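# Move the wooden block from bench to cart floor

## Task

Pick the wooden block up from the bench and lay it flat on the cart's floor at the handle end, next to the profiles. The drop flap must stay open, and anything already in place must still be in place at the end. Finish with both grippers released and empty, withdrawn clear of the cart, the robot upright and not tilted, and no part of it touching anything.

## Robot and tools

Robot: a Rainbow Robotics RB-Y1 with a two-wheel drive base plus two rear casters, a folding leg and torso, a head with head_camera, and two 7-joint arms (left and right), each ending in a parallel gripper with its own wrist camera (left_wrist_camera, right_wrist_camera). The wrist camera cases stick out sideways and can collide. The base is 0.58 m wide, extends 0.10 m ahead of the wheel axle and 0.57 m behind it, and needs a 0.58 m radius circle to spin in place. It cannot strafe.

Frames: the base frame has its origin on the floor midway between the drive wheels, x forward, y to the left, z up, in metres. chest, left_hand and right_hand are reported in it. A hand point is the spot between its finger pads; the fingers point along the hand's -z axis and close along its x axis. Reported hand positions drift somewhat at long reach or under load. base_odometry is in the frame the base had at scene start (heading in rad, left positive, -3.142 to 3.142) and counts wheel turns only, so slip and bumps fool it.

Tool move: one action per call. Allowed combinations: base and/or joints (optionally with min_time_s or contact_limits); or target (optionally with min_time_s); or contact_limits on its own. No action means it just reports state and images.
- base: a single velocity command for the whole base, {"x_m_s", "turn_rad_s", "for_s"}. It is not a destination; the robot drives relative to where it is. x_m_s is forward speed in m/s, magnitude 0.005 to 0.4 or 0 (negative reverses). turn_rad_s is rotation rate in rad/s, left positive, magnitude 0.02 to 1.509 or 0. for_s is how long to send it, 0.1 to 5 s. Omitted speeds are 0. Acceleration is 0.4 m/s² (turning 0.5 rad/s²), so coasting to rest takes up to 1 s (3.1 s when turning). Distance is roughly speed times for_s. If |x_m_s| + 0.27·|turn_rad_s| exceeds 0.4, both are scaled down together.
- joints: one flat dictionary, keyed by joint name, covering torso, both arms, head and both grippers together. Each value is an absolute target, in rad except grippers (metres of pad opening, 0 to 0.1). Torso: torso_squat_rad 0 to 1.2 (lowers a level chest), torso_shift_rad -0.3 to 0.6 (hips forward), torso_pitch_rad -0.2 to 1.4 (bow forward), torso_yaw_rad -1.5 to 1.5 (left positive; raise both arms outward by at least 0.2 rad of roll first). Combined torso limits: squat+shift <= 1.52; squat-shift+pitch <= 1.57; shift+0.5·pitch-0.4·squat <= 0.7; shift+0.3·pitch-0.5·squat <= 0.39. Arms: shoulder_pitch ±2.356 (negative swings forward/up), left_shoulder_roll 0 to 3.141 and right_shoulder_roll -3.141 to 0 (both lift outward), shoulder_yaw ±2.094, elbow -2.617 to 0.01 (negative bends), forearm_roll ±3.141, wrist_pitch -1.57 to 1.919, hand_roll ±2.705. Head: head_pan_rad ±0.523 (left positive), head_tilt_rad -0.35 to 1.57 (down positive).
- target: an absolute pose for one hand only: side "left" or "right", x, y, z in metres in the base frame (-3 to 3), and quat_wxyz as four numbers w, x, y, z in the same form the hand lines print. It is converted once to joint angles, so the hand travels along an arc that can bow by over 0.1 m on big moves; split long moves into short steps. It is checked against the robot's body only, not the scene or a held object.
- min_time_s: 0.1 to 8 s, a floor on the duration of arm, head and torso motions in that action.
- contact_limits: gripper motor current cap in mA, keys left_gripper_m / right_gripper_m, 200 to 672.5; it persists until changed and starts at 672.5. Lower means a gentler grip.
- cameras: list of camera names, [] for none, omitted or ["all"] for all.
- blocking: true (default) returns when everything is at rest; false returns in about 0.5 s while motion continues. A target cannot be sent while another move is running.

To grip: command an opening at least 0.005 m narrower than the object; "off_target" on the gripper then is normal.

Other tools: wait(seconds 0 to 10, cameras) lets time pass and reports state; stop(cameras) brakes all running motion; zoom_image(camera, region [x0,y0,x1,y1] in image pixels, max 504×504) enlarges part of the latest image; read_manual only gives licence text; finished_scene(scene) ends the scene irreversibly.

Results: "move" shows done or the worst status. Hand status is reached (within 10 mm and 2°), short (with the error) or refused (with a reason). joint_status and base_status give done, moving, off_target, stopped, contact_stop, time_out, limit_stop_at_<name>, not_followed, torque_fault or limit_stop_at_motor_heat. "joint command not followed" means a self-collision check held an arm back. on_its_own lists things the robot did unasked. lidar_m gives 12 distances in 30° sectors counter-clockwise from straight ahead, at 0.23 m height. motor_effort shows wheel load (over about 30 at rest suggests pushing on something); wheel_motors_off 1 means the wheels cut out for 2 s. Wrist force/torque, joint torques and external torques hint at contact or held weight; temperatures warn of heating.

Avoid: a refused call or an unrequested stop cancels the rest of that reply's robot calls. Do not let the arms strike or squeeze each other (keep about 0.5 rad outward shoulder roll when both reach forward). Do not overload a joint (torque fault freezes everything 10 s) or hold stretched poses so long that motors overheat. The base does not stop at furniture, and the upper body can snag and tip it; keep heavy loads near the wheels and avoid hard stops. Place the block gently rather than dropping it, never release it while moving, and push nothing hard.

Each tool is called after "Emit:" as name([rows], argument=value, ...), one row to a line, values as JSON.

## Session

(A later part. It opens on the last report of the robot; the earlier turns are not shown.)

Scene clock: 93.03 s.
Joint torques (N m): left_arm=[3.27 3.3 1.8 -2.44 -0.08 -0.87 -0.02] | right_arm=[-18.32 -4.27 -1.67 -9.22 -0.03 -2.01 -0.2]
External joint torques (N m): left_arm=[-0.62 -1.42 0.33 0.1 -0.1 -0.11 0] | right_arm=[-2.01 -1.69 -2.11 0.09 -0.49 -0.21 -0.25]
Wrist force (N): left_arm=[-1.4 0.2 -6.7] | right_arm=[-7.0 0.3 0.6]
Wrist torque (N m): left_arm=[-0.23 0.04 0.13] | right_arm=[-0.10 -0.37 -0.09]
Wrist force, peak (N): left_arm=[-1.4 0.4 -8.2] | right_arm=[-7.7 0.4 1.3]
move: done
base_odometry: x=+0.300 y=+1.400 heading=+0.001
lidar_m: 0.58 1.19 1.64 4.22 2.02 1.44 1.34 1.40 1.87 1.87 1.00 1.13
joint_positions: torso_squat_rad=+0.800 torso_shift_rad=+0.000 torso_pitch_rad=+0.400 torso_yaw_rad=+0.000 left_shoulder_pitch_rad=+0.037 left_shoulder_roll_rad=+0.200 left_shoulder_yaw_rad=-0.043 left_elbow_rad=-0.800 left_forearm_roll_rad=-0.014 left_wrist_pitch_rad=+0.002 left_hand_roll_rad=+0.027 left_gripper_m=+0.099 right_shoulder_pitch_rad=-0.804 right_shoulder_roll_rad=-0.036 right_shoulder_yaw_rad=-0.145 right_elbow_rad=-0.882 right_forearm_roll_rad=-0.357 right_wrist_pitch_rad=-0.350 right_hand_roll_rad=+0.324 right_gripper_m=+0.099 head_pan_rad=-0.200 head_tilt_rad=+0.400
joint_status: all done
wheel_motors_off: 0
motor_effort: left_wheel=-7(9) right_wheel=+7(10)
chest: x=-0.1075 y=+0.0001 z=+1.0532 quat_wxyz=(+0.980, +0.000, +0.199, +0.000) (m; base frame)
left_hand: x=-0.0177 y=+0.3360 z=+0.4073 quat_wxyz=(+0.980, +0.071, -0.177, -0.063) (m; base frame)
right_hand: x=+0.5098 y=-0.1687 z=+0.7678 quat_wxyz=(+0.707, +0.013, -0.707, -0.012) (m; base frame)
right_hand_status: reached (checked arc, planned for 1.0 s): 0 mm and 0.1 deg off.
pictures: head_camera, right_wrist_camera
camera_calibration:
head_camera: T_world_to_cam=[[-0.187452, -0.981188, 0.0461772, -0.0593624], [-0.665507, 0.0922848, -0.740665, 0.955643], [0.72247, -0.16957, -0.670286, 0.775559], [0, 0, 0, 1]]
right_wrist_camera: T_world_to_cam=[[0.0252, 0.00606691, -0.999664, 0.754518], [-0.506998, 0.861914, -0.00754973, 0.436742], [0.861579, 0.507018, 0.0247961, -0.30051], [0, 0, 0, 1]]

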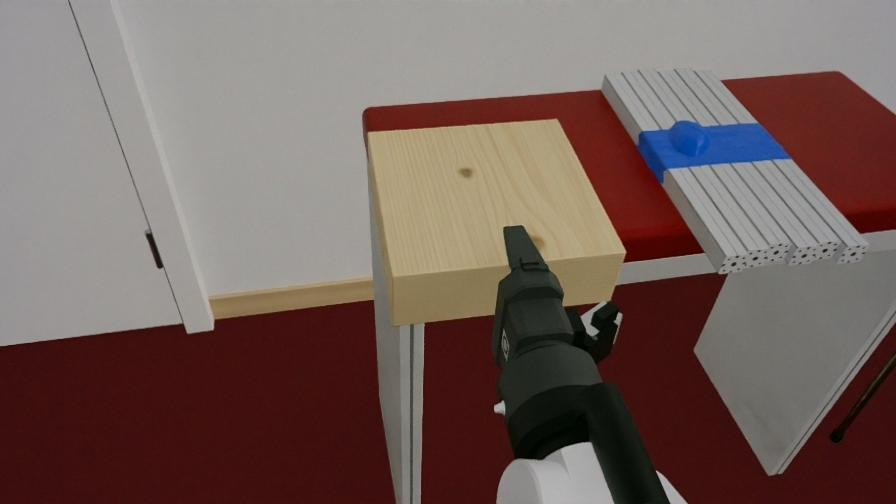

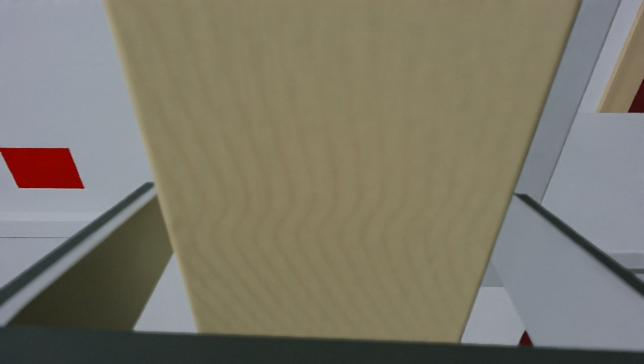

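Emit:
move(target={"side":"right","x":0.52,"y":-0.169,"z":0.768,"quat_wxyz":[0.7071,0.0124,-0.7071,-0.0124]}, min_time_s=1.0, cameras=["right_wrist_camera"])

Emit:
move(joints={"right_gripper_m":0.05}, cameras=["head_camera","right_wrist_camera"])

Scene clock: 96.23 s.
Wrist force, peak (N): left_arm=[-1.3 0.1 -8.1] | right_arm=[-7.7 0.6 1.1]
move: done
joint_status: all done
wheel_motors_off: 0
motor_effort: left_wheel=-8(9) right_wheel=+9(10)
right_hand_status: reached (checked arc, planned for 1.0 s): 0 mm and 0.1 deg off.
pictures: right_wrist_camera
camera_calibration:
right_wrist_camera: T_world_to_cam=[[0.0253039, 0.0060934, -0.999661, 0.754181], [-0.506889, 0.861978, -0.00757648, 0.441843], [0.86164, 0.506909, 0.0249001, -0.309233], [0, 0, 0, 1]]

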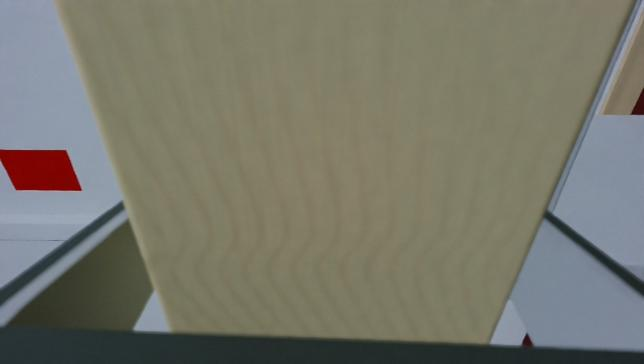

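Scene clock: 97.30 s.
Joint torques (N m): left_arm=[3.44 3.16 1.64 -2.27 -0.04 -0.98 0.04] | right_arm=[-17.92 -4.32 -0.93 -9.06 0.13 -1.23 -0.27]
External joint torques (N m): left_arm=[-0.45 -1.56 0.16 0.27 -0.06 -0.21 0.06] | right_arm=[-0.85 -1.23 -1.27 0.13 -0.34 0.58 -0.32]
Wrist force (N): left_arm=[-1.2 0.1 -6.9] | right_arm=[-4.8 0.4 1.8]
Wrist torque (N m): left_arm=[-0.23 0.07 0.12] | right_arm=[-0.18 -0.61 -0.06]
Wrist force, peak (N): left_arm=[-1.9 0.7 -7.9] | right_arm=[-7.7 0.1 1.4]
move: off_target
base_odometry: x=+0.300 y=+1.400 heading=+0.001
lidar_m: 0.58 1.19 1.63 4.22 2.02 1.44 1.33 1.39 1.85 1.87 1.01 1.12
joint_positions: torso_squat_rad=+0.800 torso_shift_rad=+0.000 torso_pitch_rad=+0.400 torso_yaw_rad=+0.000 left_shoulder_pitch_rad=+0.037 left_shoulder_roll_rad=+0.200 left_shoulder_yaw_rad=-0.043 left_elbow_rad=-0.800 left_forearm_roll_rad=-0.014 left_wrist_pitch_rad=+0.002 left_hand_roll_rad=+0.027 left_gripper_m=+0.099 right_shoulder_pitch_rad=-0.861 right_shoulder_roll_rad=-0.054 right_shoulder_yaw_rad=-0.145 right_elbow_rad=-0.793 right_forearm_roll_rad=-0.360 right_wrist_pitch_rad=-0.383 right_hand_roll_rad=+0.308 right_gripper_m=+0.075 head_pan_rad=-0.200 head_tilt_rad=+0.400
joint_status: right_gripper_m off_target (ended at +0.075, target +0.050)
wheel_motors_off: 0
motor_effort: left_wheel=-8(8) right_wheel=+8(10)
chest: x=-0.1075 y=+0.0001 z=+1.0532 quat_wxyz=(+0.980, +0.000, +0.199, +0.000) (m; base frame)
left_hand: x=-0.0177 y=+0.3360 z=+0.4073 quat_wxyz=(+0.980, +0.071, -0.177, -0.063) (m; base frame)
right_hand: x=+0.5199 y=-0.1688 z=+0.7680 quat_wxyz=(+0.707, +0.012, -0.707, -0.012) (m; base frame)
pictures: head_camera, right_wrist_camera
camera_calibration:
head_camera: T_world_to_cam=[[-0.187453, -0.981188, 0.0461764, -0.0593621], [-0.665502, 0.0922849, -0.740669, 0.955646], [0.722474, -0.169571, -0.670281, 0.775557], [0, 0, 0, 1]]
right_wrist_camera: T_world_to_cam=[[0.0257441, 0.00605707, -0.99965, 0.754129], [-0.506862, 0.861992, -0.0078303, 0.442076], [0.861643, 0.506886, 0.0252613, -0.309585], [0, 0, 0, 1]]

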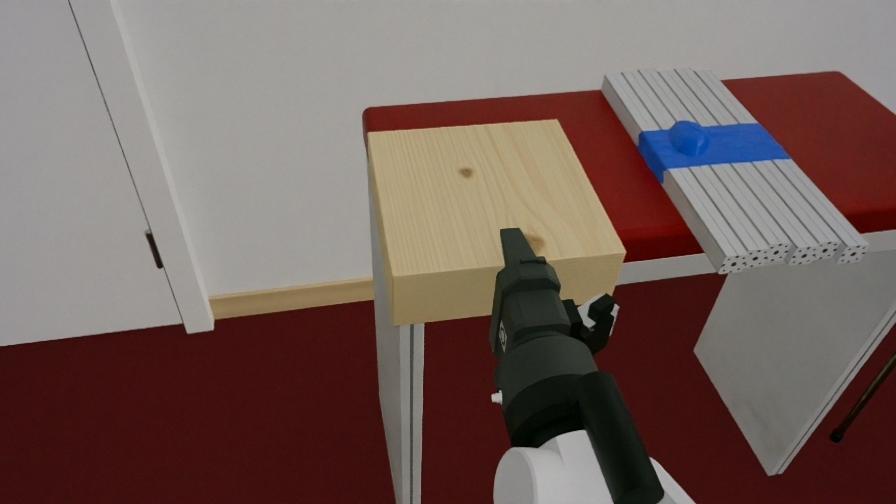

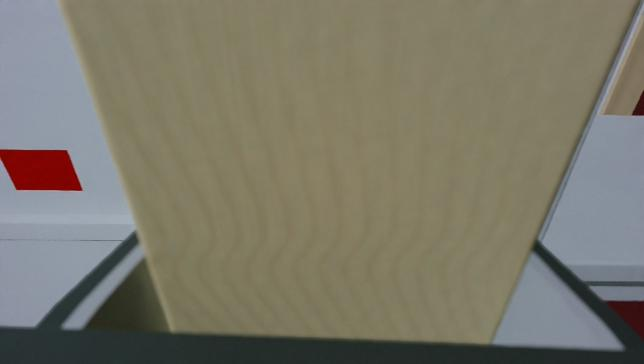

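Emit:
move(target={"side":"right","x":0.515,"y":-0.169,"z":0.80,"quat_wxyz":[0.7071,0,-0.7071,0]}, min_time_s=2, cameras=["head_camera","right_wrist_camera"])

Scene clock: 100.33 s.
Joint torques (N m): left_arm=[3.7 3.52 1.9 -2.38 0.01 -0.89 -0.01] | right_arm=[-29.73 -2.95 -0.56 -24.72 1.07 -8.73 0.05]
External joint torques (N m): left_arm=[-0.22 -1.2 0.42 0.15 -0.02 -0.12 0.01] | right_arm=[-13.61 -0.74 -1.4 -14.95 0.67 -6.97 0]
Wrist force (N): left_arm=[-1.3 0.0 -7.6] | right_arm=[-28.9 1.3 -0.2]
Wrist torque (N m): left_arm=[-0.22 0.08 0.07] | right_arm=[-0.04 1.95 0.03]
Wrist force, peak (N): left_arm=[-2.2 0.1 -7.9] | right_arm=[-30.8 1.0 0.0]
move: done
base_odometry: x=+0.300 y=+1.400 heading=+0.001
lidar_m: 0.59 1.19 1.62 4.23 2.02 1.46 1.34 1.37 1.86 1.87 1.01 1.13
joint_positions: torso_squat_rad=+0.800 torso_shift_rad=+0.000 torso_pitch_rad=+0.401 torso_yaw_rad=+0.000 left_shoulder_pitch_rad=+0.037 left_shoulder_roll_rad=+0.200 left_shoulder_yaw_rad=-0.043 left_elbow_rad=-0.800 left_forearm_roll_rad=-0.014 left_wrist_pitch_rad=+0.002 left_hand_roll_rad=+0.027 left_gripper_m=+0.099 right_shoulder_pitch_rad=-0.768 right_shoulder_roll_rad=-0.004 right_shoulder_yaw_rad=-0.189 right_elbow_rad=-1.056 right_forearm_roll_rad=-0.354 right_wrist_pitch_rad=-0.215 right_hand_roll_rad=+0.413 right_gripper_m=+0.074 head_pan_rad=-0.200 head_tilt_rad=+0.400
joint_status: all done
wheel_motors_off: 0
motor_effort: left_wheel=-8(8) right_wheel=+8(10)
chest: x=-0.1071 y=+0.0000 z=+1.0531 quat_wxyz=(+0.980, +0.000, +0.199, +0.000) (m; base frame)
left_hand: x=-0.0179 y=+0.3360 z=+0.4071 quat_wxyz=(+0.980, +0.071, -0.177, -0.064) (m; base frame)
right_hand: x=+0.5134 y=-0.1700 z=+0.7955 quat_wxyz=(+0.707, +0.001, -0.708, +0.001) (m; base frame)
right_hand_status: reached (checked arc, planned for 2.0 s): 5 mm and 0.2 deg off.
pictures: head_camera, right_wrist_camera
camera_calibration:
head_camera: T_world_to_cam=[[-0.187433, -0.981186, 0.0462882, -0.0594202], [-0.666168, 0.0923431, -0.740062, 0.955148], [0.721865, -0.169548, -0.670943, 0.77584], [0, 0, 0, 1]]
right_wrist_camera: T_world_to_cam=[[0.0276875, -0.0294754, -0.999182, 0.774396], [-0.508569, 0.860117, -0.0394655, 0.465827], [0.860576, 0.509245, 0.00882424, -0.290068], [0, 0, 0, 1]]

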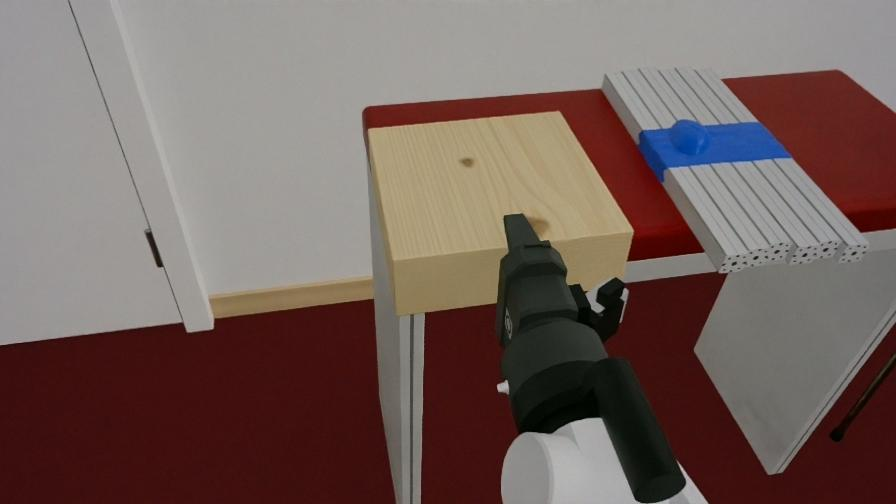

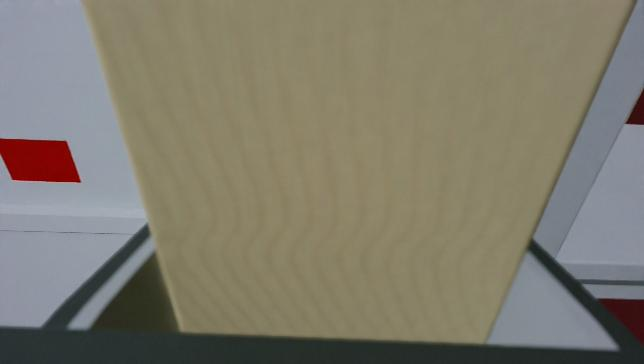

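Emit:
move(target={"side":"right","x":0.49,"y":-0.18,"z":0.87,"quat_wxyz":[0.7071,0,-0.7071,0]}, min_time_s=2.5, cameras=["head_camera","right_wrist_camera"])

Scene clock: 104.60 s.
Joint torques (N m): left_arm=[3.26 3.26 1.84 -2.4 -0.02 -0.93 0.02] | right_arm=[-27.31 -1.48 1.81 -25.9 0.66 -9.13 -0.31]
External joint torques (N m): left_arm=[-0.65 -1.46 0.36 0.13 -0.04 -0.17 0.04] | right_arm=[-13.13 0.19 1.17 -15.61 0.35 -7.29 -0.36]
Wrist force (N): left_arm=[-1.1 0.3 -7.0] | right_arm=[-28.9 1.5 -0.1]
Wrist torque (N m): left_arm=[-0.23 0.15 0.11] | right_arm=[-0.12 1.94 0.03]
Wrist force, peak (N): left_arm=[-1.4 0.6 -8.2] | right_arm=[-30.0 1.4 -0.9]
move: done
base_odometry: x=+0.300 y=+1.400 heading=+0.001
lidar_m: 0.58 1.19 1.62 4.23 2.02 1.46 1.34 1.39 1.86 1.87 1.00 1.14
joint_positions: torso_squat_rad=+0.800 torso_shift_rad=+0.000 torso_pitch_rad=+0.401 torso_yaw_rad=+0.000 left_shoulder_pitch_rad=+0.037 left_shoulder_roll_rad=+0.200 left_shoulder_yaw_rad=-0.043 left_elbow_rad=-0.800 left_forearm_roll_rad=-0.014 left_wrist_pitch_rad=+0.002 left_hand_roll_rad=+0.027 left_gripper_m=+0.099 right_shoulder_pitch_rad=-0.613 right_shoulder_roll_rad=+0.000 right_shoulder_yaw_rad=-0.138 right_elbow_rad=-1.548 right_forearm_roll_rad=+0.340 right_wrist_pitch_rad=+0.171 right_hand_roll_rad=-0.288 right_gripper_m=+0.074 head_pan_rad=-0.200 head_tilt_rad=+0.400
joint_status: all done
wheel_motors_off: 0
motor_effort: left_wheel=-8(9) right_wheel=+10(10)
chest: x=-0.1070 y=+0.0000 z=+1.0531 quat_wxyz=(+0.980, +0.000, +0.199, +0.000) (m; base frame)
left_hand: x=-0.0179 y=+0.3360 z=+0.4071 quat_wxyz=(+0.980, +0.071, -0.177, -0.064) (m; base frame)
right_hand: x=+0.4893 y=-0.1812 z=+0.8661 quat_wxyz=(+0.711, +0.004, -0.703, +0.005) (m; base frame)
right_hand_status: reached (checked arc, planned for 2.5 s): 4 mm and 1.0 deg off.
pictures: head_camera, right_wrist_camera
camera_calibration:
head_camera: T_world_to_cam=[[-0.187436, -0.981186, 0.0462803, -0.0594151], [-0.666187, 0.0923557, -0.740045, 0.955135], [0.721847, -0.169543, -0.670964, 0.775848], [0, 0, 0, 1]]
right_wrist_camera: T_world_to_cam=[[0.0148909, -0.0299288, -0.999441, 0.851703], [-0.518753, 0.854275, -0.0333107, 0.46452], [0.854794, 0.518959, -0.00280475, -0.249609], [0, 0, 0, 1]]

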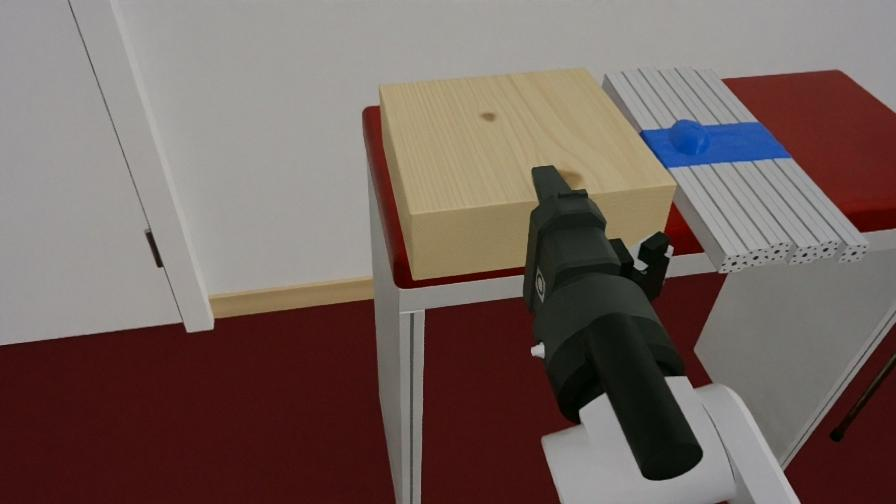

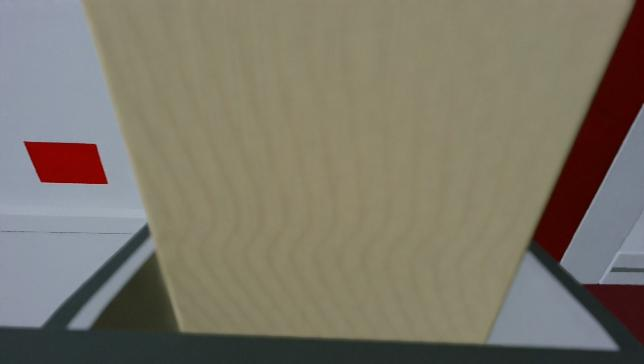

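Emit:
move(base={"x_m_s":-0.2,"for_s":2.0}, cameras=["head_camera"])

Emit:
move(target={"side":"right","x":0.40,"y":-0.22,"z":0.85,"quat_wxyz":[0.9239,0,-0.3827,0]}, min_time_s=2.5, cameras=["head_camera"])

Emit:
move(target={"side":"right","x":0.3,"y":-0.25,"z":0.80,"quat_wxyz":[1,0,0,0]}, min_time_s=2.5, cameras=["head_camera"])

Scene clock: 112.70 s.
Wrist force, peak (N): left_arm=[-1.3 0.2 -8.0] | right_arm=[-30.2 0.8 -1.6]
move: done
base_status: done (sent for 2 of 2 s)
wheel_motors_off: 0
motor_effort: left_wheel=-11(27) right_wheel=+9(35)
pictures: head_camera
camera_calibration:
head_camera: T_world_to_cam=[[-0.187439, -0.981186, 0.0462668, -0.0594093], [-0.666246, 0.0923819, -0.739988, 0.95509], [0.721791, -0.169528, -0.671027, 0.775877], [0, 0, 0, 1]]

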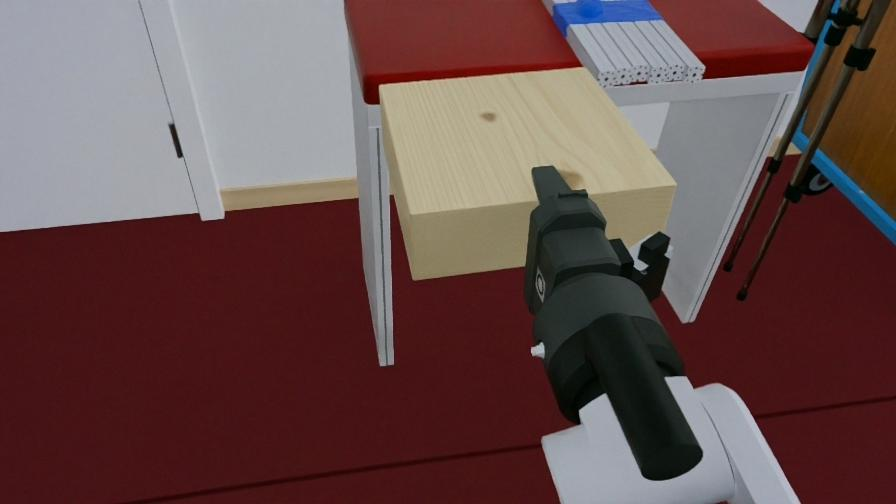

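Scene clock: 115.53 s.
Wrist force, peak (N): left_arm=[-0.4 0.3 -8.1] | right_arm=[-29.8 1.2 -0.5]
move: done
joint_status: all done
wheel_motors_off: 0
motor_effort: left_wheel=-11(12) right_wheel=+12(12)
right_hand_status: reached (checked arc, planned for 2.5 s): 3 mm and 0.4 deg off.
pictures: head_camera
camera_calibration:
head_camera: T_world_to_cam=[[-0.187438, -0.981188, 0.0462327, -0.0593892], [-0.66625, 0.0924081, -0.739981, 0.955086], [0.721788, -0.169503, -0.671038, 0.775881], [0, 0, 0, 1]]

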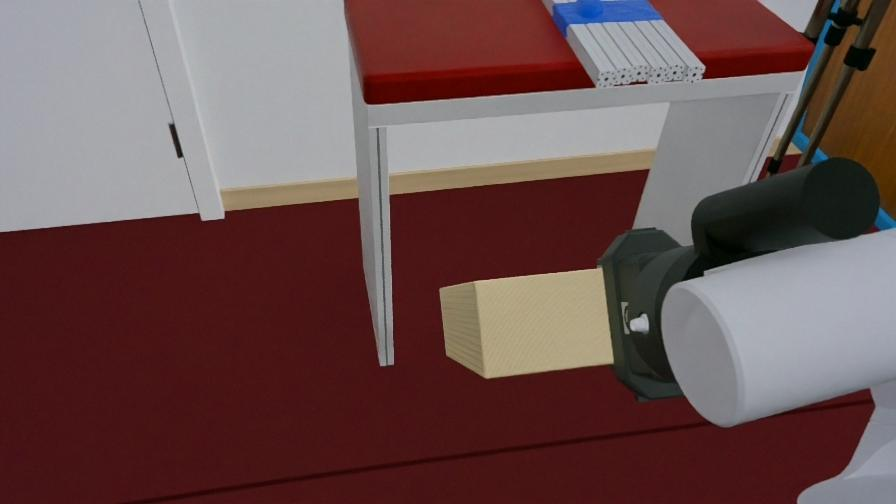

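Scene clock: 118.37 s.
Joint torques (N m): left_arm=[2.86 3.21 1.87 -2.28 -0.06 -0.99 -0.02] | right_arm=[-25.2 -15.08 -10.34 -9.04 0 -0.02 -0.19]
External joint torques (N m): left_arm=[-1.06 -1.51 0.4 0.25 -0.08 -0.23 0] | right_arm=[-9.73 -4.51 -2.95 -3.74 -0.22 0.01 -0.19]
Wrist force (N): left_arm=[-1.2 0.2 -6.7] | right_arm=[0.0 1.6 -26.8]
Wrist torque (N m): left_arm=[-0.23 0.08 0.10] | right_arm=[-0.22 0.01 -0.06]
Wrist force, peak (N): left_arm=[-1.6 -0.4 -8.2] | right_arm=[-18.4 -0.2 -20.9]
move: done
base_odometry: x=-0.100 y=+1.400 heading=+0.000
lidar_m: 0.99 1.63 2.17 4.22 1.43 1.04 0.95 0.98 1.31 3.32 1.54 1.28
joint_positions: torso_squat_rad=+0.800 torso_shift_rad=+0.000 torso_pitch_rad=+0.401 torso_yaw_rad=+0.000 left_shoulder_pitch_rad=+0.037 left_shoulder_roll_rad=+0.200 left_shoulder_yaw_rad=-0.043 left_elbow_rad=-0.800 left_forearm_roll_rad=-0.014 left_wrist_pitch_rad=+0.002 left_hand_roll_rad=+0.027 left_gripper_m=+0.099 right_shoulder_pitch_rad=-0.876 right_shoulder_roll_rad=-0.804 right_shoulder_yaw_rad=+0.260 right_elbow_rad=-1.750 right_forearm_roll_rad=-0.911 right_wrist_pitch_rad=+1.919 right_hand_roll_rad=-0.623 right_gripper_m=+0.074 head_pan_rad=-0.200 head_tilt_rad=+0.400
joint_status: all done
wheel_motors_off: 0
motor_effort: left_wheel=-11(12) right_wheel=+10(13)
chest: x=-0.1070 y=+0.0000 z=+1.0531 quat_wxyz=(+0.980, +0.000, +0.199, +0.000) (m; base frame)
left_hand: x=-0.0180 y=+0.3360 z=+0.4072 quat_wxyz=(+0.980, +0.071, -0.177, -0.064) (m; base frame)
right_hand: x=+0.2990 y=-0.2501 z=+0.7989 quat_wxyz=(+1.000, +0.000, +0.001, +0.000) (m; base frame)
right_hand_status: reached (checked arc, planned for 2.5 s): 2 mm and 0.1 deg off.
pictures: head_camera
camera_calibration:
head_camera: T_world_to_cam=[[-0.187448, -0.981187, 0.0461994, -0.0593684], [-0.666168, 0.0924206, -0.740053, 0.955153], [0.721861, -0.169498, -0.67096, 0.775845], [0, 0, 0, 1]]

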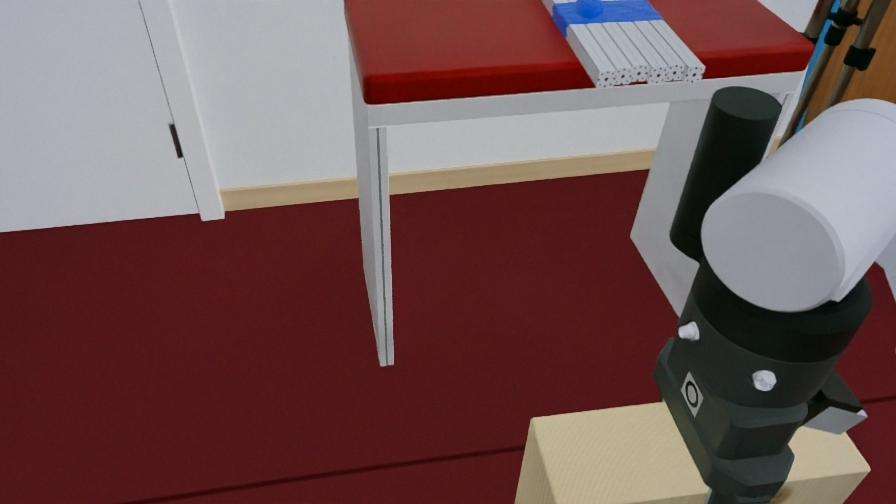

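Emit:
move(base={"turn_rad_s":-0.5,"for_s":3.1333}, cameras=[])

Emit:
move(base={"x_m_s":0.3,"for_s":5.0}, cameras=["head_camera"])

Emit:
move(base={"turn_rad_s":0.5,"for_s":3.1333}, joints={"head_pan_rad":0.1,"head_tilt_rad":0.3}, cameras=["head_camera","right_wrist_camera"])

Scene clock: 125.77 s.
Wrist force, peak (N): left_arm=[-1.0 1.4 -8.2] | right_arm=[0.3 2.5 -27.4]
move: done
base_status: done (sent for 3.13 of 3.13 s)
wheel_motors_off: 0
motor_effort: left_wheel=+15(48) right_wheel=+2(46)
pictures: none

Scene clock: 131.83 s.
Wrist force, peak (N): left_arm=[-1.7 0.4 -8.2] | right_arm=[-1.0 1.0 -27.8]
move: done
base_status: done (sent for 5 of 5 s)
wheel_motors_off: 0
motor_effort: left_wheel=-1(48) right_wheel=-1(37)
pictures: head_camera
camera_calibration:
head_camera: T_world_to_cam=[[-0.187442, -0.981196, 0.0460493, -0.0592829], [-0.666062, 0.0925045, -0.740138, 0.955222], [0.721961, -0.169405, -0.670876, 0.775812], [0, 0, 0, 1]]

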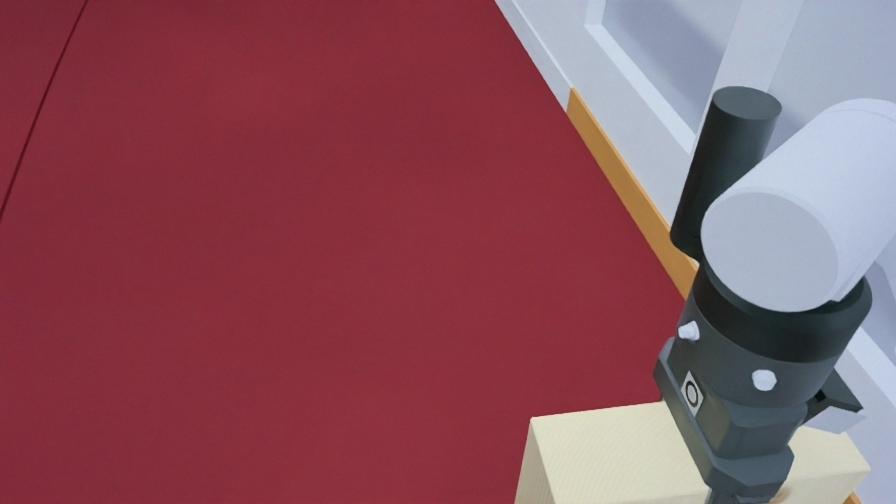

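Scene clock: 136.30 s.
Joint torques (N m): left_arm=[3.75 3.4 1.74 -2.38 -0.13 -0.87 -0.05] | right_arm=[-23.26 -14.43 -10.87 -9.37 0.03 0.14 -0.25]
External joint torques (N m): left_arm=[-0.16 -1.33 0.26 0.15 -0.15 -0.11 -0.04] | right_arm=[-7.78 -3.86 -3.48 -4.07 -0.19 0.17 -0.25]
Wrist force (N): left_arm=[-1.7 0.5 -7.2] | right_arm=[0.1 1.6 -26.3]
Wrist torque (N m): left_arm=[-0.27 0.05 0.13] | right_arm=[-0.28 0.01 -0.06]
Wrist force, peak (N): left_arm=[-1.6 0.0 -8.1] | right_arm=[0.5 1.9 -27.5]
move: done
base_odometry: x=-0.094 y=-0.100 heading=+0.000
lidar_m: 0.87 1.18 1.72 4.04 1.35 0.96 0.88 0.92 1.22 3.10 1.29 0.90
base_status: done (sent for 3.13 of 3.13 s)
joint_positions: torso_squat_rad=+0.800 torso_shift_rad=+0.000 torso_pitch_rad=+0.401 torso_yaw_rad=+0.000 left_shoulder_pitch_rad=+0.037 left_shoulder_roll_rad=+0.200 left_shoulder_yaw_rad=-0.043 left_elbow_rad=-0.800 left_forearm_roll_rad=-0.014 left_wrist_pitch_rad=+0.002 left_hand_roll_rad=+0.027 left_gripper_m=+0.099 right_shoulder_pitch_rad=-0.876 right_shoulder_roll_rad=-0.804 right_shoulder_yaw_rad=+0.260 right_elbow_rad=-1.750 right_forearm_roll_rad=-0.911 right_wrist_pitch_rad=+1.919 right_hand_roll_rad=-0.623 right_gripper_m=+0.074 head_pan_rad=+0.100 head_tilt_rad=+0.300
joint_status: all done
wheel_motors_off: 0
motor_effort: left_wheel=+0(42) right_wheel=+17(38)
chest: x=-0.1071 y=-0.0001 z=+1.0531 quat_wxyz=(+0.980, +0.000, +0.199, +0.000) (m; base frame)
left_hand: x=-0.0178 y=+0.3360 z=+0.4072 quat_wxyz=(+0.980, +0.071, -0.177, -0.064) (m; base frame)
right_hand: x=+0.2991 y=-0.2502 z=+0.7991 quat_wxyz=(+1.000, +0.000, +0.001, +0.000) (m; base frame)
pictures: head_camera, right_wrist_camera
camera_calibration:
head_camera: T_world_to_cam=[[0.0904499, -0.99339, -0.0706768, 0.0865918], [-0.601478, 0.00207286, -0.798887, 1.02796], [0.793753, 0.11477, -0.597314, 0.686092], [0, 0, 0, 1]]
right_wrist_camera: T_world_to_cam=[[-0.999296, -0.0283724, -0.0245623, 0.31016], [-0.0369121, 0.861157, 0.506996, -0.151564], [0.00676728, 0.507546, -0.861598, 0.885599], [0, 0, 0, 1]]

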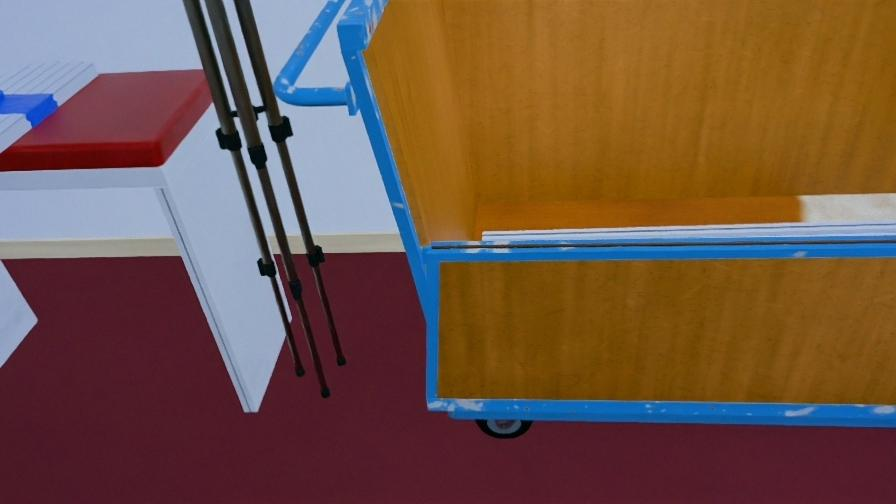

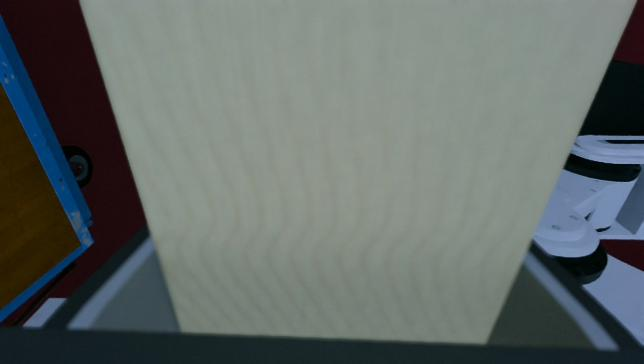

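Emit:
move(joints={"torso_squat_rad":0.3,"torso_pitch_rad":0.6,"head_tilt_rad":0.5,"head_pan_rad":0.0}, cameras=["head_camera"])

Emit:
move(target={"side":"right","x":0.36,"y":-0.2,"z":1.0,"quat_wxyz":[0.9239,0,0,0.3827]}, min_time_s=2.5, cameras=["head_camera"])

Emit:
move(target={"side":"right","x":0.4,"y":-0.1,"z":1.0,"quat_wxyz":[0.7071,0,0,0.7071]}, min_time_s=2.5, cameras=["head_camera"])

Scene clock: 142.50 s.
Wrist force, peak (N): left_arm=[-1.3 0.7 -8.1] | right_arm=[0.4 2.1 -27.7]
move: done
joint_status: all done
wheel_motors_off: 0
motor_effort: left_wheel=+1(2) right_wheel=+20(21)
pictures: head_camera
camera_calibration:
head_camera: T_world_to_cam=[[-0.0135612, -0.999494, -0.0287731, 0.0390626], [-0.86414, 0.0261925, -0.50257, 0.801405], [0.503069, 0.0180485, -0.864058, 1.07826], [0, 0, 0, 1]]

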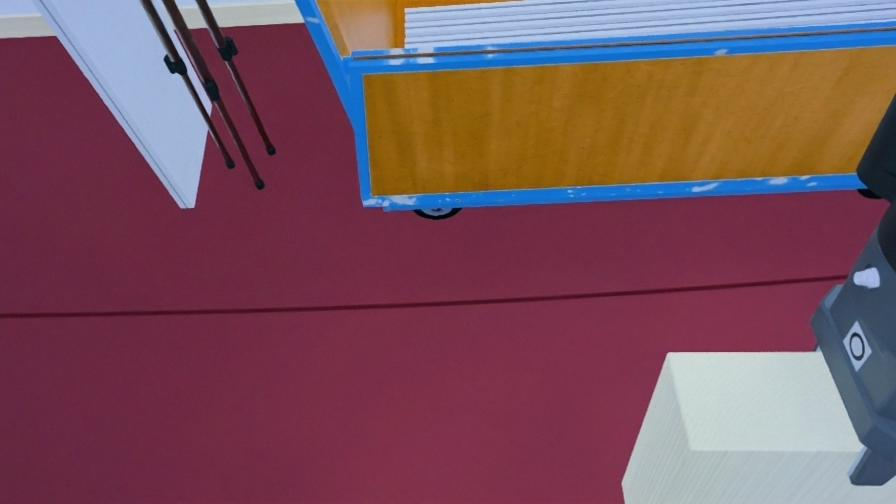

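Scene clock: 145.33 s.
Wrist force, peak (N): left_arm=[-0.4 0.7 -8.5] | right_arm=[2.6 0.5 -27.3]
move: done
joint_status: all done
wheel_motors_off: 0
motor_effort: left_wheel=+1(1) right_wheel=+19(24)
right_hand_status: reached (checked arc, planned for 2.5 s): 1 mm and 0.1 deg off.
pictures: head_camera
camera_calibration:
head_camera: T_world_to_cam=[[-0.013557, -0.999494, -0.0287668, 0.0390577], [-0.86414, 0.0261857, -0.50257, 0.801405], [0.503069, 0.0180453, -0.864058, 1.07826], [0, 0, 0, 1]]

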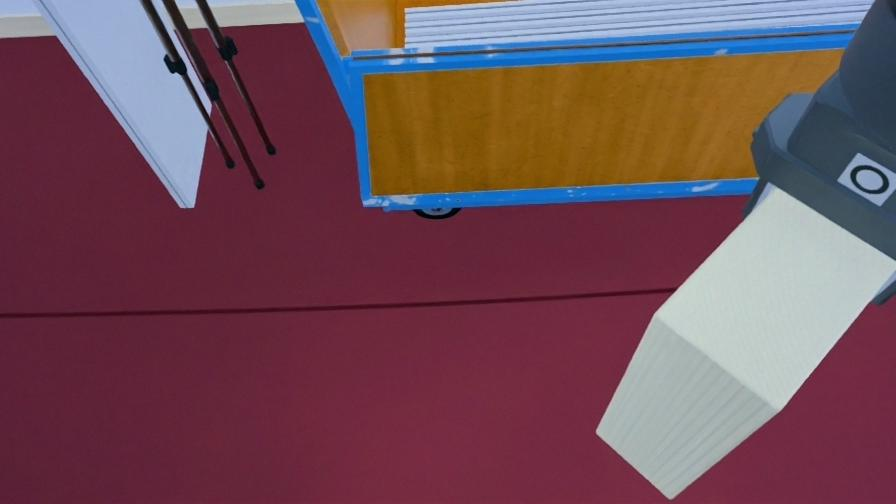

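Scene clock: 148.17 s.
Joint torques (N m): left_arm=[8.44 2.97 1.59 -0.32 -0.04 -0.57 -0.09] | right_arm=[-31.37 -7.38 -11.74 -6.16 0.15 0.26 0.24]
External joint torques (N m): left_arm=[-0.79 -1.29 0.31 0.09 -0.06 -0.18 -0.08] | right_arm=[-10.77 -0.32 -3.29 -2.22 -0.07 0.34 0.24]
Wrist force (N): left_arm=[-0.3 0.3 -7.3] | right_arm=[-0.4 1.0 -26.6]
Wrist torque (N m): left_arm=[-0.25 0.16 0.13] | right_arm=[-0.24 -0.04 -0.09]
Wrist force, peak (N): left_arm=[-0.4 1.2 -8.4] | right_arm=[-0.5 1.5 -27.4]
move: done
base_odometry: x=-0.094 y=-0.100 heading=+0.000
lidar_m: 0.87 1.17 1.71 4.04 1.35 0.97 0.88 0.92 1.23 3.11 1.28 0.91
joint_positions: torso_squat_rad=+0.300 torso_shift_rad=+0.000 torso_pitch_rad=+0.601 torso_yaw_rad=+0.000 left_shoulder_pitch_rad=+0.037 left_shoulder_roll_rad=+0.200 left_shoulder_yaw_rad=-0.043 left_elbow_rad=-0.800 left_forearm_roll_rad=-0.014 left_wrist_pitch_rad=+0.002 left_hand_roll_rad=+0.027 left_gripper_m=+0.099 right_shoulder_pitch_rad=-1.580 right_shoulder_roll_rad=-0.741 right_shoulder_yaw_rad=+0.681 right_elbow_rad=-1.534 right_forearm_roll_rad=-1.119 right_wrist_pitch_rad=+1.868 right_hand_roll_rad=+0.579 right_gripper_m=+0.074 head_pan_rad=+0.000 head_tilt_rad=+0.500
joint_status: all done
wheel_motors_off: 0
motor_effort: left_wheel=+0(1) right_wheel=+19(22)
chest: x=-0.0528 y=+0.0000 z=+1.2045 quat_wxyz=(+0.955, +0.000, +0.296, +0.000) (m; base frame)
left_hand: x=-0.0938 y=+0.3360 z=+0.5537 quat_wxyz=(+0.992, +0.065, -0.078, -0.070) (m; base frame)
right_hand: x=+0.3992 y=-0.1005 z=+0.9988 quat_wxyz=(+0.708, +0.000, +0.001, +0.707) (m; base frame)
right_hand_status: reached (checked arc, planned for 2.5 s): 2 mm and 0.1 deg off.
pictures: head_camera
camera_calibration:
head_camera: T_world_to_cam=[[-0.0135236, -0.999496, -0.0287155, 0.0390167], [-0.864143, 0.026131, -0.502568, 0.801404], [0.503065, 0.0180178, -0.864061, 1.07826], [0, 0, 0, 1]]

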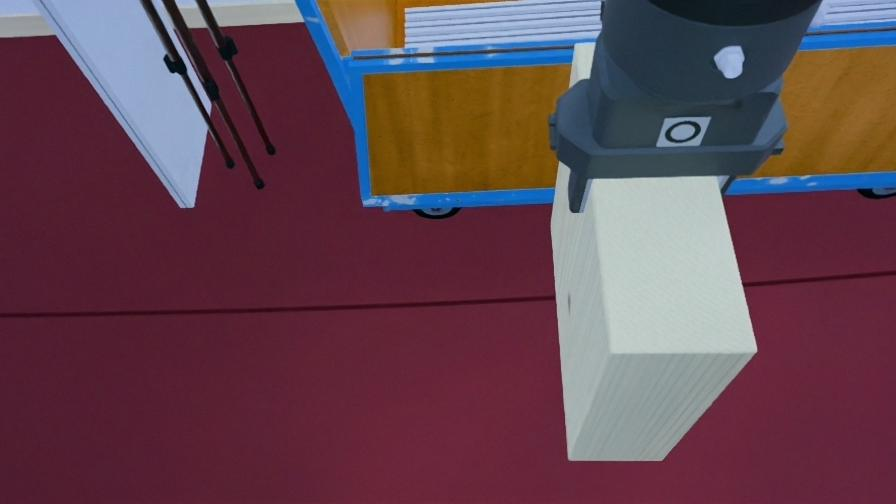

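Emit:
move(base={"x_m_s":0.2,"for_s":2.2}, cameras=["head_camera","right_wrist_camera","left_wrist_camera"])

Scene clock: 154.40 s.
Joint torques (N m): left_arm=[9.07 3 2.12 -0.3 -0.06 -0.61 -0.04] | right_arm=[-30.79 -7.13 -11.99 -6.63 -0.16 0.32 0.16]
External joint torques (N m): left_arm=[-0.17 -1.27 0.84 0.11 -0.07 -0.22 -0.03] | right_arm=[-10.19 -0.07 -3.54 -2.69 -0.38 0.39 0.16]
Wrist force (N): left_arm=[-0.4 0.4 -7.7] | right_arm=[-0.6 0.7 -26.2]
Wrist torque (N m): left_arm=[-0.24 0.13 0.08] | right_arm=[-0.31 -0.10 -0.08]
Wrist force, peak (N): left_arm=[0.0 0.4 -8.5] | right_arm=[0.0 1.7 -27.7]
move: done
base_odometry: x=+0.346 y=-0.100 heading=+0.000
lidar_m: 0.42 0.45 0.89 4.27 1.99 1.43 1.31 1.36 1.84 4.65 0.64 0.45
base_status: done (sent for 2.2 of 2.2 s)
joint_positions: torso_squat_rad=+0.300 torso_shift_rad=+0.000 torso_pitch_rad=+0.601 torso_yaw_rad=+0.000 left_shoulder_pitch_rad=+0.037 left_shoulder_roll_rad=+0.200 left_shoulder_yaw_rad=-0.043 left_elbow_rad=-0.800 left_forearm_roll_rad=-0.014 left_wrist_pitch_rad=+0.002 left_hand_roll_rad=+0.027 left_gripper_m=+0.099 right_shoulder_pitch_rad=-1.581 right_shoulder_roll_rad=-0.741 right_shoulder_yaw_rad=+0.682 right_elbow_rad=-1.534 right_forearm_roll_rad=-1.118 right_wrist_pitch_rad=+1.868 right_hand_roll_rad=+0.579 right_gripper_m=+0.074 head_pan_rad=+0.000 head_tilt_rad=+0.500
wheel_motors_off: 0
motor_effort: left_wheel=+4(36) right_wheel=-4(46)
chest: x=-0.0528 y=+0.0000 z=+1.2045 quat_wxyz=(+0.955, +0.000, +0.296, +0.000) (m; base frame)
left_hand: x=-0.0937 y=+0.3360 z=+0.5537 quat_wxyz=(+0.992, +0.065, -0.078, -0.070) (m; base frame)
right_hand: x=+0.3993 y=-0.1004 z=+0.9988 quat_wxyz=(+0.708, +0.000, +0.001, +0.707) (m; base frame)
pictures: head_camera, left_wrist_camera, right_wrist_camera
camera_calibration:
head_camera: T_world_to_cam=[[-0.0135237, -0.999496, -0.0287077, 0.0390102], [-0.864192, 0.0261254, -0.502484, 0.801339], [0.502981, 0.0180135, -0.86411, 1.07829], [0, 0, 0, 1]]
left_wrist_camera: T_world_to_cam=[[0.982416, -0.122214, 0.141145, 0.0544182], [-0.163074, -0.929805, 0.329955, 0.143493], [0.0909119, -0.34717, -0.933385, 0.714459], [0, 0, 0, 1]]
right_wrist_camera: T_world_to_cam=[[0.0276246, -0.999281, -0.0259745, -0.0866971], [-0.860714, -0.0369919, 0.507743, -0.140064], [-0.508339, 0.00833036, -0.861117, 1.13608], [0, 0, 0, 1]]

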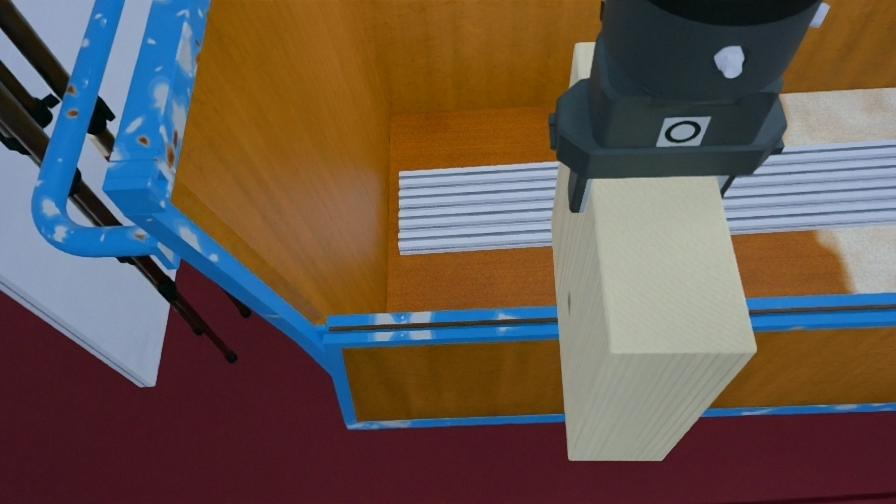

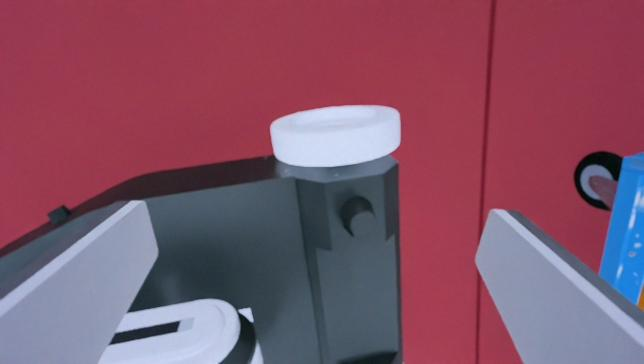

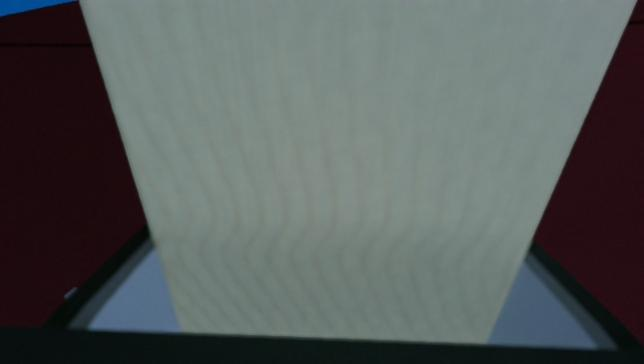

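Emit:
move(base={"x_m_s":-0.2,"for_s":1.5}, cameras=[])

Emit:
move(joints={"torso_squat_rad":1.0,"torso_shift_rad":0.25,"torso_pitch_rad":0.8,"torso_yaw_rad":0.7,"head_pan_rad":-0.5,"head_tilt_rad":0.3,"left_shoulder_roll_rad":0.4,"left_elbow_rad":-1.2}, min_time_s=5, cameras=["head_camera"])

Scene clock: 178.90 s.
Wrist force, peak (N): left_arm=[-0.3 0.3 -8.5] | right_arm=[-0.2 0.9 -27.6]
move: done
base_status: done (sent for 1.5 of 1.5 s)
wheel_motors_off: 0
motor_effort: left_wheel=+9(34) right_wheel=-11(24)
pictures: none

Scene clock: 184.20 s.
Joint torques (N m): left_arm=[7.11 14.61 8.28 -1.84 -0.02 -0.66 -0.07] | right_arm=[-30.86 6.54 -10.91 -10.52 -2.6 -2.91 0.17]
External joint torques (N m): left_arm=[-0.78 -1.4 0.68 -0.61 -0.1 -0.22 -0.07] | right_arm=[-9.56 3.09 -5.06 -4.48 -2.21 -2.16 0.15]
Wrist force (N): left_arm=[-0.3 -2.4 -6.4] | right_arm=[-12.6 -1.1 -23.9]
Wrist torque (N m): left_arm=[-0.09 0.15 0.11] | right_arm=[-0.46 0.92 -0.02]
Wrist force, peak (N): left_arm=[-0.9 -0.3 -8.4] | right_arm=[-13.3 -0.7 -24.5]
move: done
base_odometry: x=+0.046 y=-0.100 heading=+0.001
lidar_m: 0.73 0.77 1.62 4.62 1.55 1.11 1.02 1.06 1.43 3.62 1.07 0.76
joint_positions: torso_squat_rad=+1.000 torso_shift_rad=+0.250 torso_pitch_rad=+0.801 torso_yaw_rad=+0.700 left_shoulder_pitch_rad=+0.037 left_shoulder_roll_rad=+0.400 left_shoulder_yaw_rad=-0.043 left_elbow_rad=-1.200 left_forearm_roll_rad=-0.014 left_wrist_pitch_rad=+0.002 left_hand_roll_rad=+0.027 left_gripper_m=+0.099 right_shoulder_pitch_rad=-1.581 right_shoulder_roll_rad=-0.742 right_shoulder_yaw_rad=+0.682 right_elbow_rad=-1.533 right_forearm_roll_rad=-1.118 right_wrist_pitch_rad=+1.869 right_hand_roll_rad=+0.579 right_gripper_m=+0.074 head_pan_rad=-0.500 head_tilt_rad=+0.300
joint_status: all done
wheel_motors_off: 0
motor_effort: left_wheel=+5(10) right_wheel=-9(14)
chest: x=+0.0878 y=+0.0001 z=+0.8624 quat_wxyz=(+0.865, +0.134, +0.366, +0.316) (m; base frame)
left_hand: x=-0.1256 y=+0.5946 z=+0.5252 quat_wxyz=(+0.926, +0.364, -0.098, +0.029) (m; base frame)
right_hand: x=+0.4555 y=+0.2380 z=+0.6068 quat_wxyz=(+0.477, +0.222, -0.089, +0.846) (m; base frame)
pictures: head_camera
camera_calibration:
head_camera: T_world_to_cam=[[0.124484, -0.977435, -0.170659, 0.151622], [-0.864389, -0.0223807, -0.502326, 0.759243], [0.487171, 0.210047, -0.84767, 0.662473], [0, 0, 0, 1]]

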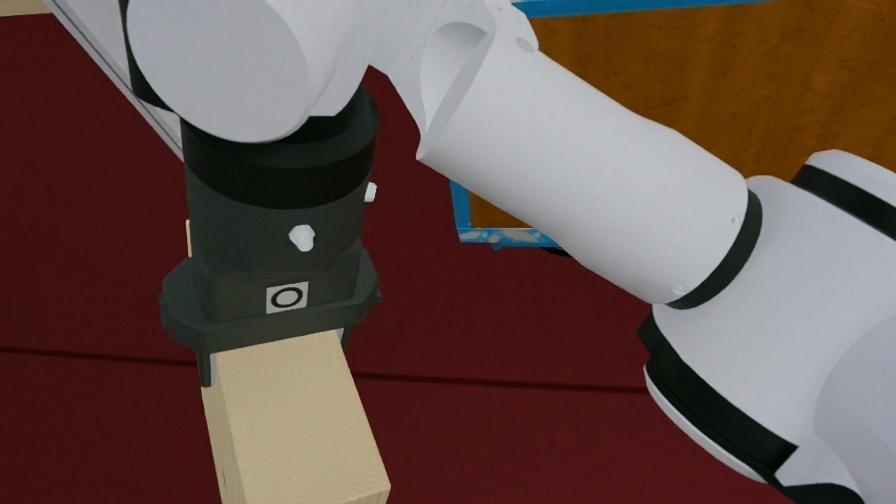

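Emit:
move(target={"side":"right","x":0.42,"y":0.05,"z":0.85,"quat_wxyz":[0.7071,0,0,0.7071]}, min_time_s=3, cameras=["head_camera"])

Emit:
move(target={"side":"right","x":0.42,"y":-0.1,"z":0.93,"quat_wxyz":[0.6533,0.2706,-0.2706,0.6533]}, min_time_s=3)

Scene clock: 188.83 s.
Wrist force, peak (N): left_arm=[-0.7 -3.5 -6.7] | right_arm=[-13.3 -1.0 -24.5]
move: short
joint_status: all done
wheel_motors_off: 0
motor_effort: left_wheel=+4(5) right_wheel=-7(9)
right_hand_status: short (checked arc, as near as the solve gets, planned for 3.0 s): 2 mm and 32.2 deg off. The place is met; only the turn is off.
pictures: head_camera
camera_calibration:
head_camera: T_world_to_cam=[[0.124537, -0.97742, -0.170705, 0.151661], [-0.864383, -0.0224026, -0.502334, 0.759247], [0.487167, 0.210114, -0.847656, 0.662461], [0, 0, 0, 1]]

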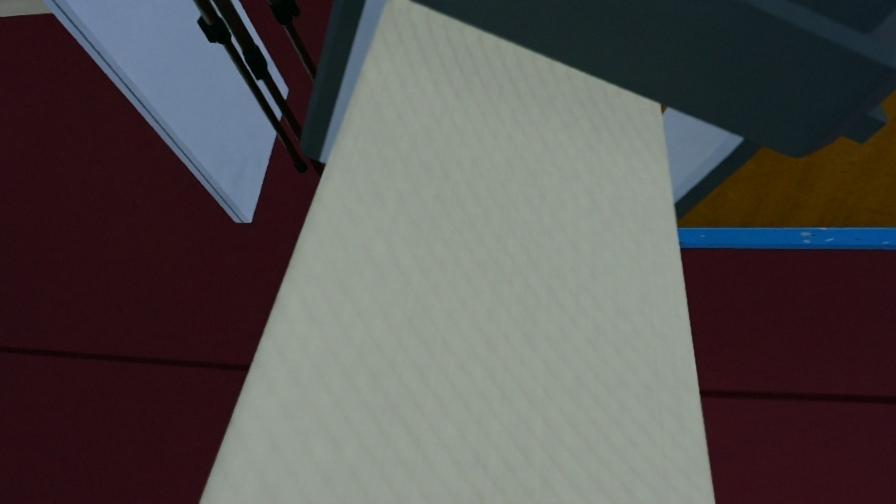

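Scene clock: 192.17 s.
Joint torques (N m): left_arm=[7.24 14.39 8.23 -1.49 -0.02 -0.56 0.11] | right_arm=[-11.07 3.96 -7.47 7.27 1.55 -7.49 0.08]
External joint torques (N m): left_arm=[-0.65 -1.63 0.63 -0.26 -0.09 -0.12 0.11] | right_arm=[-6.42 0.18 -6.02 4.9 1.1 -5.92 0.04]
Wrist force (N): left_arm=[0.1 -3.1 -6.7] | right_arm=[-23.6 0.2 -14.6]
Wrist torque (N m): left_arm=[0.01 0.12 0.02] | right_arm=[-0.34 1.70 0.00]
Wrist force, peak (N): left_arm=[-1.2 -2.9 -6.9] | right_arm=[-23.4 -1.2 -15.1]
move: short
base_odometry: x=+0.046 y=-0.100 heading=+0.001
lidar_m: 0.73 0.75 1.63 4.61 1.54 1.11 1.02 1.06 1.43 3.64 1.08 0.77
joint_positions: torso_squat_rad=+1.000 torso_shift_rad=+0.250 torso_pitch_rad=+0.801 torso_yaw_rad=+0.700 left_shoulder_pitch_rad=+0.037 left_shoulder_roll_rad=+0.400 left_shoulder_yaw_rad=-0.043 left_elbow_rad=-1.200 left_forearm_roll_rad=-0.014 left_wrist_pitch_rad=+0.002 left_hand_roll_rad=+0.027 left_gripper_m=+0.099 right_shoulder_pitch_rad=-2.354 right_shoulder_roll_rad=-1.710 right_shoulder_yaw_rad=+0.249 right_elbow_rad=-2.060 right_forearm_roll_rad=-2.348 right_wrist_pitch_rad=+1.920 right_hand_roll_rad=-0.297 right_gripper_m=+0.074 head_pan_rad=-0.500 head_tilt_rad=+0.300
joint_status: all done
wheel_motors_off: 0
motor_effort: left_wheel=+5(6) right_wheel=-6(10)
chest: x=+0.0878 y=+0.0001 z=+0.8624 quat_wxyz=(+0.865, +0.134, +0.366, +0.316) (m; base frame)
left_hand: x=-0.1256 y=+0.5946 z=+0.5253 quat_wxyz=(+0.926, +0.364, -0.098, +0.029) (m; base frame)
right_hand: x=+0.4201 y=-0.0996 z=+0.9284 quat_wxyz=(+0.618, +0.347, -0.319, +0.629) (m; base frame)
right_hand_status: short (checked arc, as near as the solve gets, planned for 3.0 s): 2 mm and 11.5 deg off. The place is met; only the turn is off.
pictures: head_camera, left_wrist_camera, right_wrist_camera
camera_calibration:
head_camera: T_world_to_cam=[[0.124541, -0.977406, -0.170783, 0.151712], [-0.864383, -0.0223659, -0.502336, 0.759248], [0.487167, 0.210183, -0.847639, 0.66245], [0, 0, 0, 1]]
left_wrist_camera: T_world_to_cam=[[0.976974, 0.0075329, 0.213226, 0.00563573], [0.0638755, -0.963866, -0.258617, 0.746024], [0.203573, 0.266282, -0.942153, 0.434667], [0, 0, 0, 1]]
right_wrist_camera: T_world_to_cam=[[0.0235772, -0.53309, -0.84573, 0.720902], [-0.839806, -0.469519, 0.272541, 0.0800995], [-0.542375, 0.703823, -0.458762, 0.796096], [0, 0, 0, 1]]

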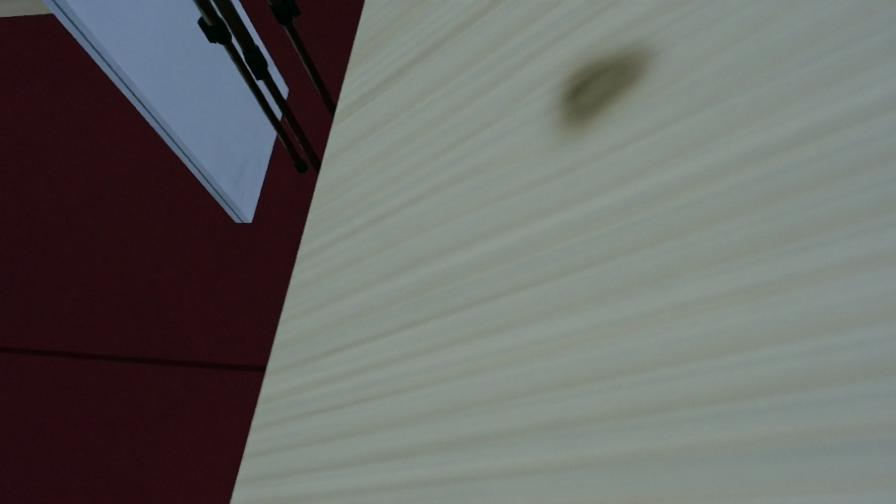

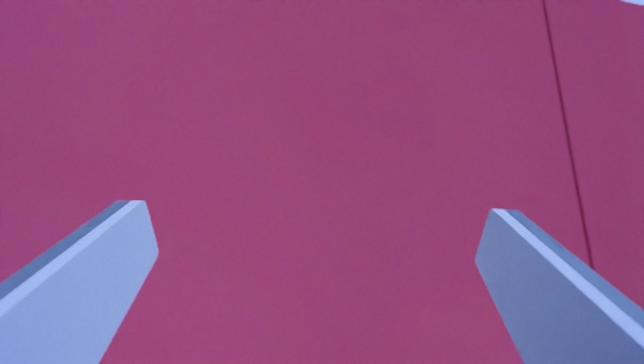

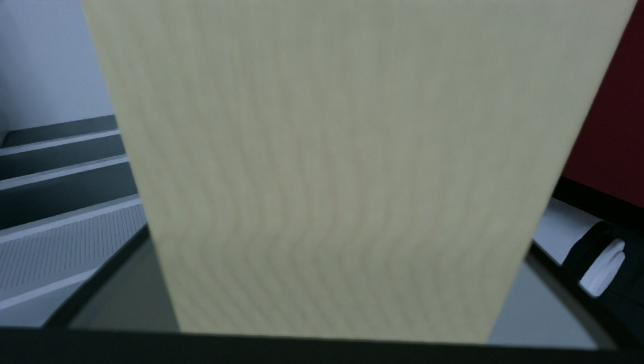

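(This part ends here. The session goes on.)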